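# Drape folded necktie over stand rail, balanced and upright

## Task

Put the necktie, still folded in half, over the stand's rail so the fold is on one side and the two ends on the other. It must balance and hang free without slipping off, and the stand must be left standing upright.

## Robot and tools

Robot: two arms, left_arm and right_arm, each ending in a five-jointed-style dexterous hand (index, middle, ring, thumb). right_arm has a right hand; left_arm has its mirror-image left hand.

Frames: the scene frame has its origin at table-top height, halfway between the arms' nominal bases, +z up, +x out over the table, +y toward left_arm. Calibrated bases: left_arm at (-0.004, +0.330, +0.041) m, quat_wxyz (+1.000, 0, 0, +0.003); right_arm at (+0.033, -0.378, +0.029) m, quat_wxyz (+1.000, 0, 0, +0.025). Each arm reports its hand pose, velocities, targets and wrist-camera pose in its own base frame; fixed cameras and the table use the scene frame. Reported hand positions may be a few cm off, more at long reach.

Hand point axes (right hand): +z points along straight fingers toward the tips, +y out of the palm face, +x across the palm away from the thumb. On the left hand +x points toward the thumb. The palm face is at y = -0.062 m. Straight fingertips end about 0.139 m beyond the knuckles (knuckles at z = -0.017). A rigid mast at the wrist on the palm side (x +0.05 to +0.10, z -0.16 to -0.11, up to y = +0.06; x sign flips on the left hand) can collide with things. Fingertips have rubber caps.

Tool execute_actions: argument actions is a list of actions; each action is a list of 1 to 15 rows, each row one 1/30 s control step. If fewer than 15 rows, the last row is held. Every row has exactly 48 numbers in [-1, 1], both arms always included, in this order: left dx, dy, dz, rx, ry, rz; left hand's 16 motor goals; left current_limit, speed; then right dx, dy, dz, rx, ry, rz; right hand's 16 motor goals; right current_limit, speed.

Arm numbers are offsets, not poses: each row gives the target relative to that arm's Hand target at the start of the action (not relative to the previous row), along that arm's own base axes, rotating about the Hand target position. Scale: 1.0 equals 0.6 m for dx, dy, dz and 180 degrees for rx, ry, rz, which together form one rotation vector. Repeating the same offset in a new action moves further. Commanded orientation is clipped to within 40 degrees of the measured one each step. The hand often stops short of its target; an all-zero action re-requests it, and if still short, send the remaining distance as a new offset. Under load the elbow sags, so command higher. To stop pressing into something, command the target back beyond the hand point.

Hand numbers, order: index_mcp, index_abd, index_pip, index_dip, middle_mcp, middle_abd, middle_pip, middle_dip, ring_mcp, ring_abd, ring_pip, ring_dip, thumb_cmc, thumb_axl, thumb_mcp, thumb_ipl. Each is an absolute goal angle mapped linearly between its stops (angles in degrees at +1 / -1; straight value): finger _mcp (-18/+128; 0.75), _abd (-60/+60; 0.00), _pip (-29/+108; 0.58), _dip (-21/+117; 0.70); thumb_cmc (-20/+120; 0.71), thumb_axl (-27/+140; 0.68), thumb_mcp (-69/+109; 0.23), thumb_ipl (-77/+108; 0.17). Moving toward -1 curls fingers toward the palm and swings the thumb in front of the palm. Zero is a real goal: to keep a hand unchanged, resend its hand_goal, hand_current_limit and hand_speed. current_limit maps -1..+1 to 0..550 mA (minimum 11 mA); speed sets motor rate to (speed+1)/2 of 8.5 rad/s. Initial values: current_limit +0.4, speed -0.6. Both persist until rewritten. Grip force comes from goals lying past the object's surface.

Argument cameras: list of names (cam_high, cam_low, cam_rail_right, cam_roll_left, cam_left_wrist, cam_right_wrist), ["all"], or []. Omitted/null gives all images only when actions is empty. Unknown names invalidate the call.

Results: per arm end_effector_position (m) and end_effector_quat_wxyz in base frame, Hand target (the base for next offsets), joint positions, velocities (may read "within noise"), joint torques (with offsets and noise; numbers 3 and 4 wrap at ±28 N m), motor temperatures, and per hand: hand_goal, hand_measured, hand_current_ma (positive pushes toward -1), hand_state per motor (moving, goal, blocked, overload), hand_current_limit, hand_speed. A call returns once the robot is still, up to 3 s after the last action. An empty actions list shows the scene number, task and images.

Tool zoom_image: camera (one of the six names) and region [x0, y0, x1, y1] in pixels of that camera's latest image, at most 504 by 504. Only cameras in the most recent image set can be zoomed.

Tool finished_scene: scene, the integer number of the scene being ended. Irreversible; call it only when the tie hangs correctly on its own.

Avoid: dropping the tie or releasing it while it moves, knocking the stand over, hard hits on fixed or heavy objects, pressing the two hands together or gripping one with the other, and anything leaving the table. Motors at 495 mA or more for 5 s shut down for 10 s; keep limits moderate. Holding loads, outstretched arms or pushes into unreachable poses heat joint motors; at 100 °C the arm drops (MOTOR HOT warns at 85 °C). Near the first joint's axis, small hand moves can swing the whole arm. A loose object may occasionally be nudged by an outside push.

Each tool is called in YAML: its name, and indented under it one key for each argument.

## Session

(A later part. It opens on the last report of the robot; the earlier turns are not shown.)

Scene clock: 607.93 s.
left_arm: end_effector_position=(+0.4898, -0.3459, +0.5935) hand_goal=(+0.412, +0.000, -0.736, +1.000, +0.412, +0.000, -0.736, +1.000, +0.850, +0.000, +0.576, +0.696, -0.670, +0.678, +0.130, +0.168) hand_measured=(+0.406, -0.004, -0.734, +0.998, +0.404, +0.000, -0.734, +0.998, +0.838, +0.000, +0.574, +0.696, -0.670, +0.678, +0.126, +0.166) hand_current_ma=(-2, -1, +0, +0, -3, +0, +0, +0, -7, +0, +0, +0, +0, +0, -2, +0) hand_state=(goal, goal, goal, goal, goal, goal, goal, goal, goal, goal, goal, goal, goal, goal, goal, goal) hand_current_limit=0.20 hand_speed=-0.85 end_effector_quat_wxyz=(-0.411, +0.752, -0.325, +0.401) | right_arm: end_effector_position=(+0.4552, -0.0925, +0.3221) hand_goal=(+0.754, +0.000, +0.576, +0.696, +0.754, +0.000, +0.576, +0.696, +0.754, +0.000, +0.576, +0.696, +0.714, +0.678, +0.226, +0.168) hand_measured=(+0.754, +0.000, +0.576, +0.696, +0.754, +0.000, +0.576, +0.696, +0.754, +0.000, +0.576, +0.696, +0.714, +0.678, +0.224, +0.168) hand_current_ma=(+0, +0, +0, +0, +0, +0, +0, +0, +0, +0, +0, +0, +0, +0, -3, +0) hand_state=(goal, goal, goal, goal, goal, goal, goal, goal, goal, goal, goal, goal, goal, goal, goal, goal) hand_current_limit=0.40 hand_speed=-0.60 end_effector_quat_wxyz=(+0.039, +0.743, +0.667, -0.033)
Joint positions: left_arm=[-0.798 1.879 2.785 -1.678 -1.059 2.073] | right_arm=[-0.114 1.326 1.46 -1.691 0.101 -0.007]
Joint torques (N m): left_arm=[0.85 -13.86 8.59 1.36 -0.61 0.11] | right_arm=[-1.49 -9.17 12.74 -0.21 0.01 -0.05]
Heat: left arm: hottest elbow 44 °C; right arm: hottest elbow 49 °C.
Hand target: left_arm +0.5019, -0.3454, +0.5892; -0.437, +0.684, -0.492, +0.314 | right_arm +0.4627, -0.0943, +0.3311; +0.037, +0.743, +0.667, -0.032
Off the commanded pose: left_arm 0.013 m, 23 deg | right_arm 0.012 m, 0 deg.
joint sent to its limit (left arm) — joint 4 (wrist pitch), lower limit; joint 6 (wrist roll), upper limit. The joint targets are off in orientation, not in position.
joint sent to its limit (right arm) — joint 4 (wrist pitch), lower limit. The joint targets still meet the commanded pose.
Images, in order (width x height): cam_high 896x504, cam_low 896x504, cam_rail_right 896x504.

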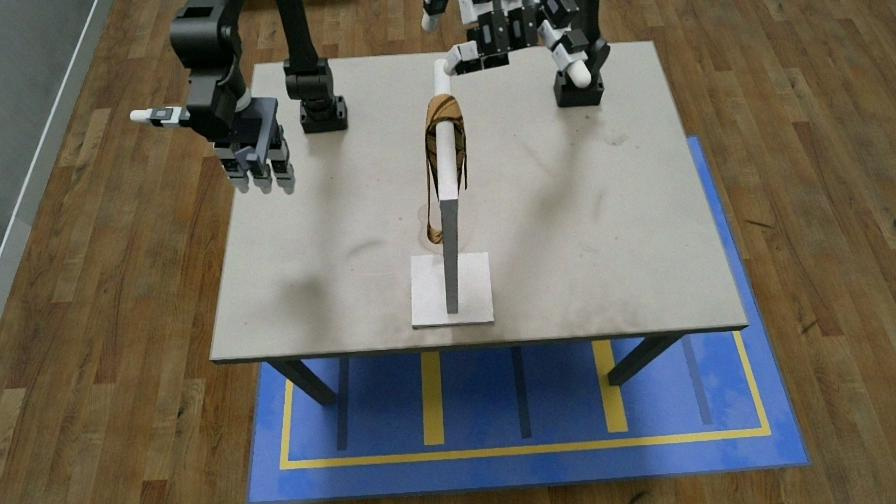

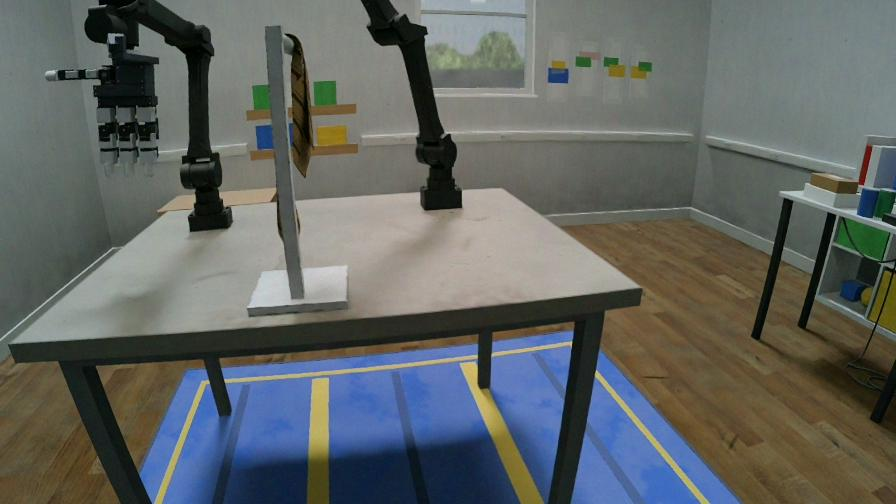

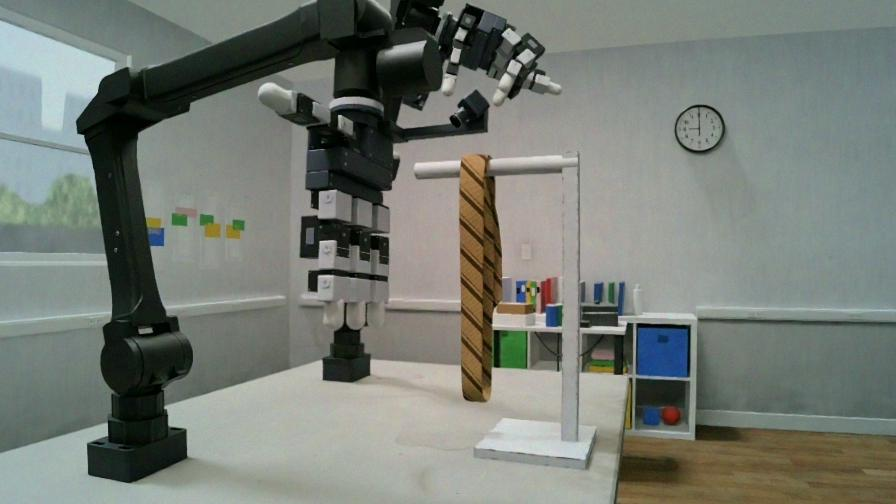

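execute_actions:
  actions:
    - [[-0.06,0.05,0.03,0,0,0,0.411,0,-0.737,1.0,0.411,0,-0.737,1.0,0.85,0,0.576,0.696,-0.671,0.678,0.13,0.168,0.2,-0.85,0,0,0,0,0,0,0.754,0,0.576,0.696,0.754,0,0.576,0.696,0.754,0,0.576,0.696,0.714,0.678,0.226,0.168,0.4,-0.6]]
    - [[-0.08,0.07,0.0,0,0,0,0.411,0,-0.737,1.0,0.411,0,-0.737,1.0,0.85,0,0.576,0.696,-0.671,0.678,0.13,0.168,0.2,-0.85,0,0,0,0,0,0,0.754,0,0.576,0.696,0.754,0,0.576,0.696,0.754,0,0.576,0.696,0.714,0.678,0.226,0.168,0.4,-0.6]]
    - [[-0.08,0.07,0.0,0,0,0,0.411,0,-0.737,1.0,0.411,0,-0.737,1.0,0.85,0,0.576,0.696,-0.671,0.678,0.13,0.168,0.2,-0.85,0,0,0,0,0,0,0.754,0,0.576,0.696,0.754,0,0.576,0.696,0.754,0,0.576,0.696,0.714,0.678,0.226,0.168,0.4,-0.6]]
  cameras: ["cam_low","cam_rail_right","cam_high"]

zoom_image:
  camera: "cam_rail_right"
  region: [400, 100, 600, 420]

zoom_image:
  camera: "cam_high"
  region: [370, 60, 530, 260]

Scene clock: 620.70 s.
left_arm: end_effector_position=(+0.3723, -0.2254, +0.6110) hand_goal=(+0.412, +0.000, -0.736, +1.000, +0.412, +0.000, -0.736, +1.000, +0.850, +0.000, +0.576, +0.696, -0.670, +0.678, +0.130, +0.168) hand_measured=(+0.406, -0.004, -0.734, +0.998, +0.404, +0.000, -0.734, +0.998, +0.838, +0.000, +0.574, +0.696, -0.670, +0.678, +0.126, +0.166) hand_current_ma=(-2, -1, +0, +0, -3, +0, +0, +0, -7, +0, +0, +0, +0, +0, -2, +0) hand_state=(goal, goal, goal, goal, goal, goal, goal, goal, goal, goal, goal, goal, goal, goal, goal, goal) hand_current_limit=0.20 hand_speed=-0.85 end_effector_quat_wxyz=(-0.439, +0.743, -0.341, +0.373) | right_arm: end_effector_position=(+0.4552, -0.0925, +0.3221) hand_goal=(+0.754, +0.000, +0.576, +0.696, +0.754, +0.000, +0.576, +0.696, +0.754, +0.000, +0.576, +0.696, +0.714, +0.678, +0.226, +0.168) hand_measured=(+0.754, +0.000, +0.576, +0.696, +0.754, +0.000, +0.576, +0.696, +0.754, +0.000, +0.576, +0.696, +0.714, +0.678, +0.224, +0.168) hand_current_ma=(+0, +0, +0, +0, +0, +0, +0, +0, +0, +0, +0, +0, +0, +0, -3, +0) hand_state=(goal, goal, goal, goal, goal, goal, goal, goal, goal, goal, goal, goal, goal, goal, goal, goal) hand_current_limit=0.40 hand_speed=-0.60 end_effector_quat_wxyz=(+0.039, +0.743, +0.667, -0.033)
Joint positions: left_arm=[-0.815 1.405 2.232 -1.678 -1.106 2.073] | right_arm=[-0.114 1.326 1.46 -1.691 0.101 -0.007]
Joint torques (N m): left_arm=[-1.49 -8.76 5.98 1.29 -0.82 0.11] | right_arm=[-1.44 -9.17 12.72 -0.21 0.01 -0.05]
Heat: left arm: hottest elbow 44 °C; right arm: hottest elbow 49 °C.
Hand target: left_arm +0.3699, -0.2314, +0.6073; -0.437, +0.684, -0.492, +0.314 | right_arm +0.4627, -0.0943, +0.3311; +0.037, +0.743, +0.667, -0.032
Off the commanded pose: left_arm 0.007 m, 20 deg | right_arm 0.012 m, 0 deg.
joint sent to its limit (left arm) — joint 4 (wrist pitch), lower limit; joint 6 (wrist roll), upper limit. The joint targets are off in orientation, not in position.
joint sent to its limit (right arm) — joint 4 (wrist pitch), lower limit. The joint targets still meet the commanded pose.
Images, in order (width x height): cam_high 896x504, cam_low 896x504, cam_rail_right 896x504.

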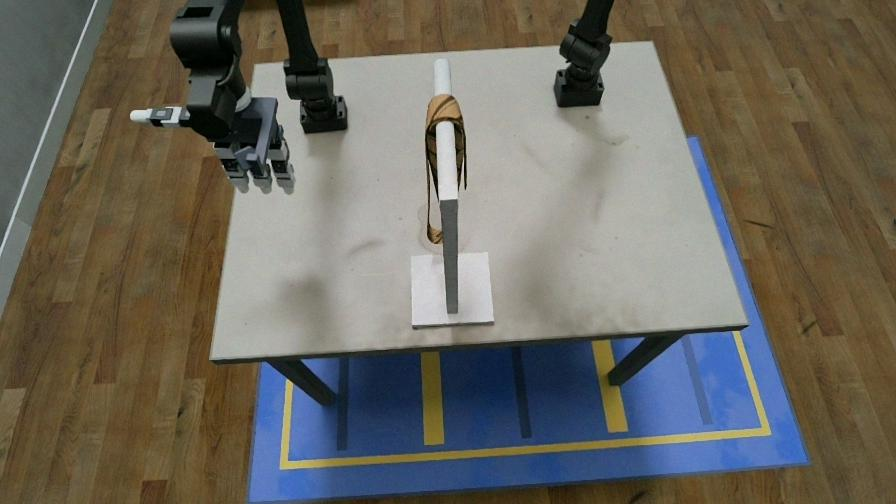

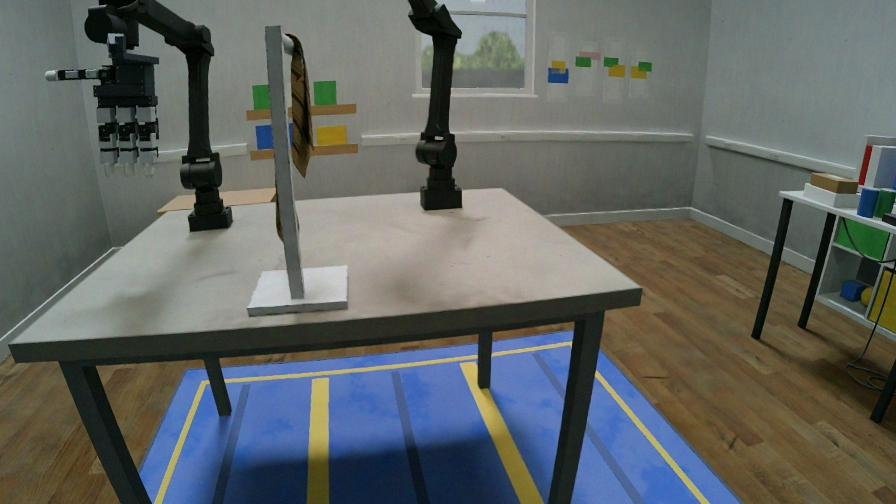

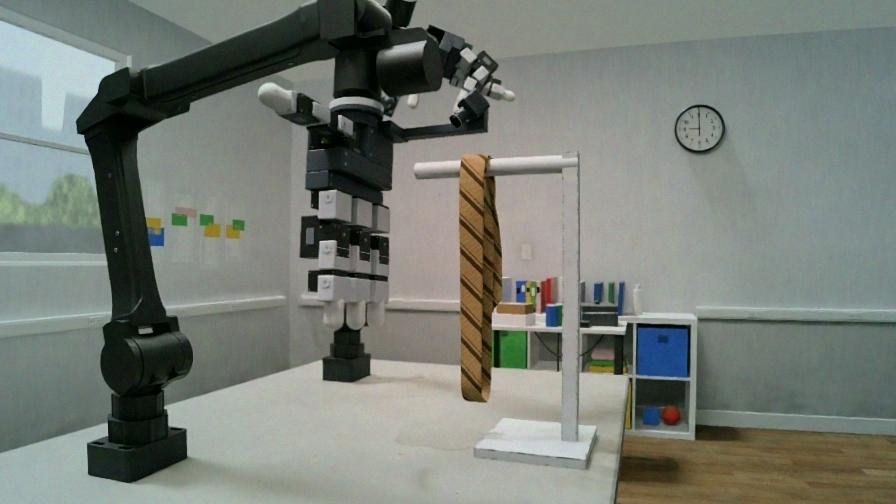

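Scaled by 1.575 from the camera's 896x504 image, which has a finer 1280x720 frame.

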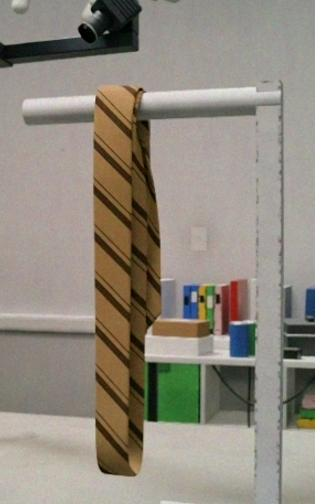

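Scaled by 2.520 from the camera's 896x504 image, which has a finer 1280x720 frame.

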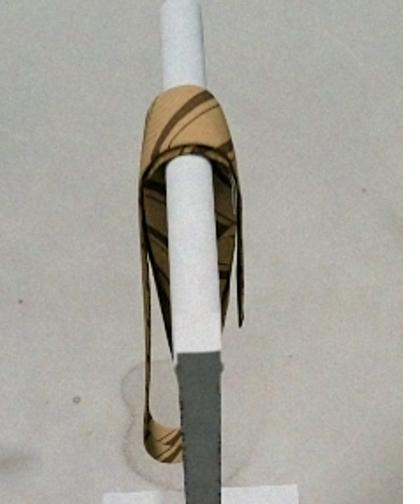

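Stable and clear of the robot.

finished_scene:
  scene: 2

The scene is finished: the task was done.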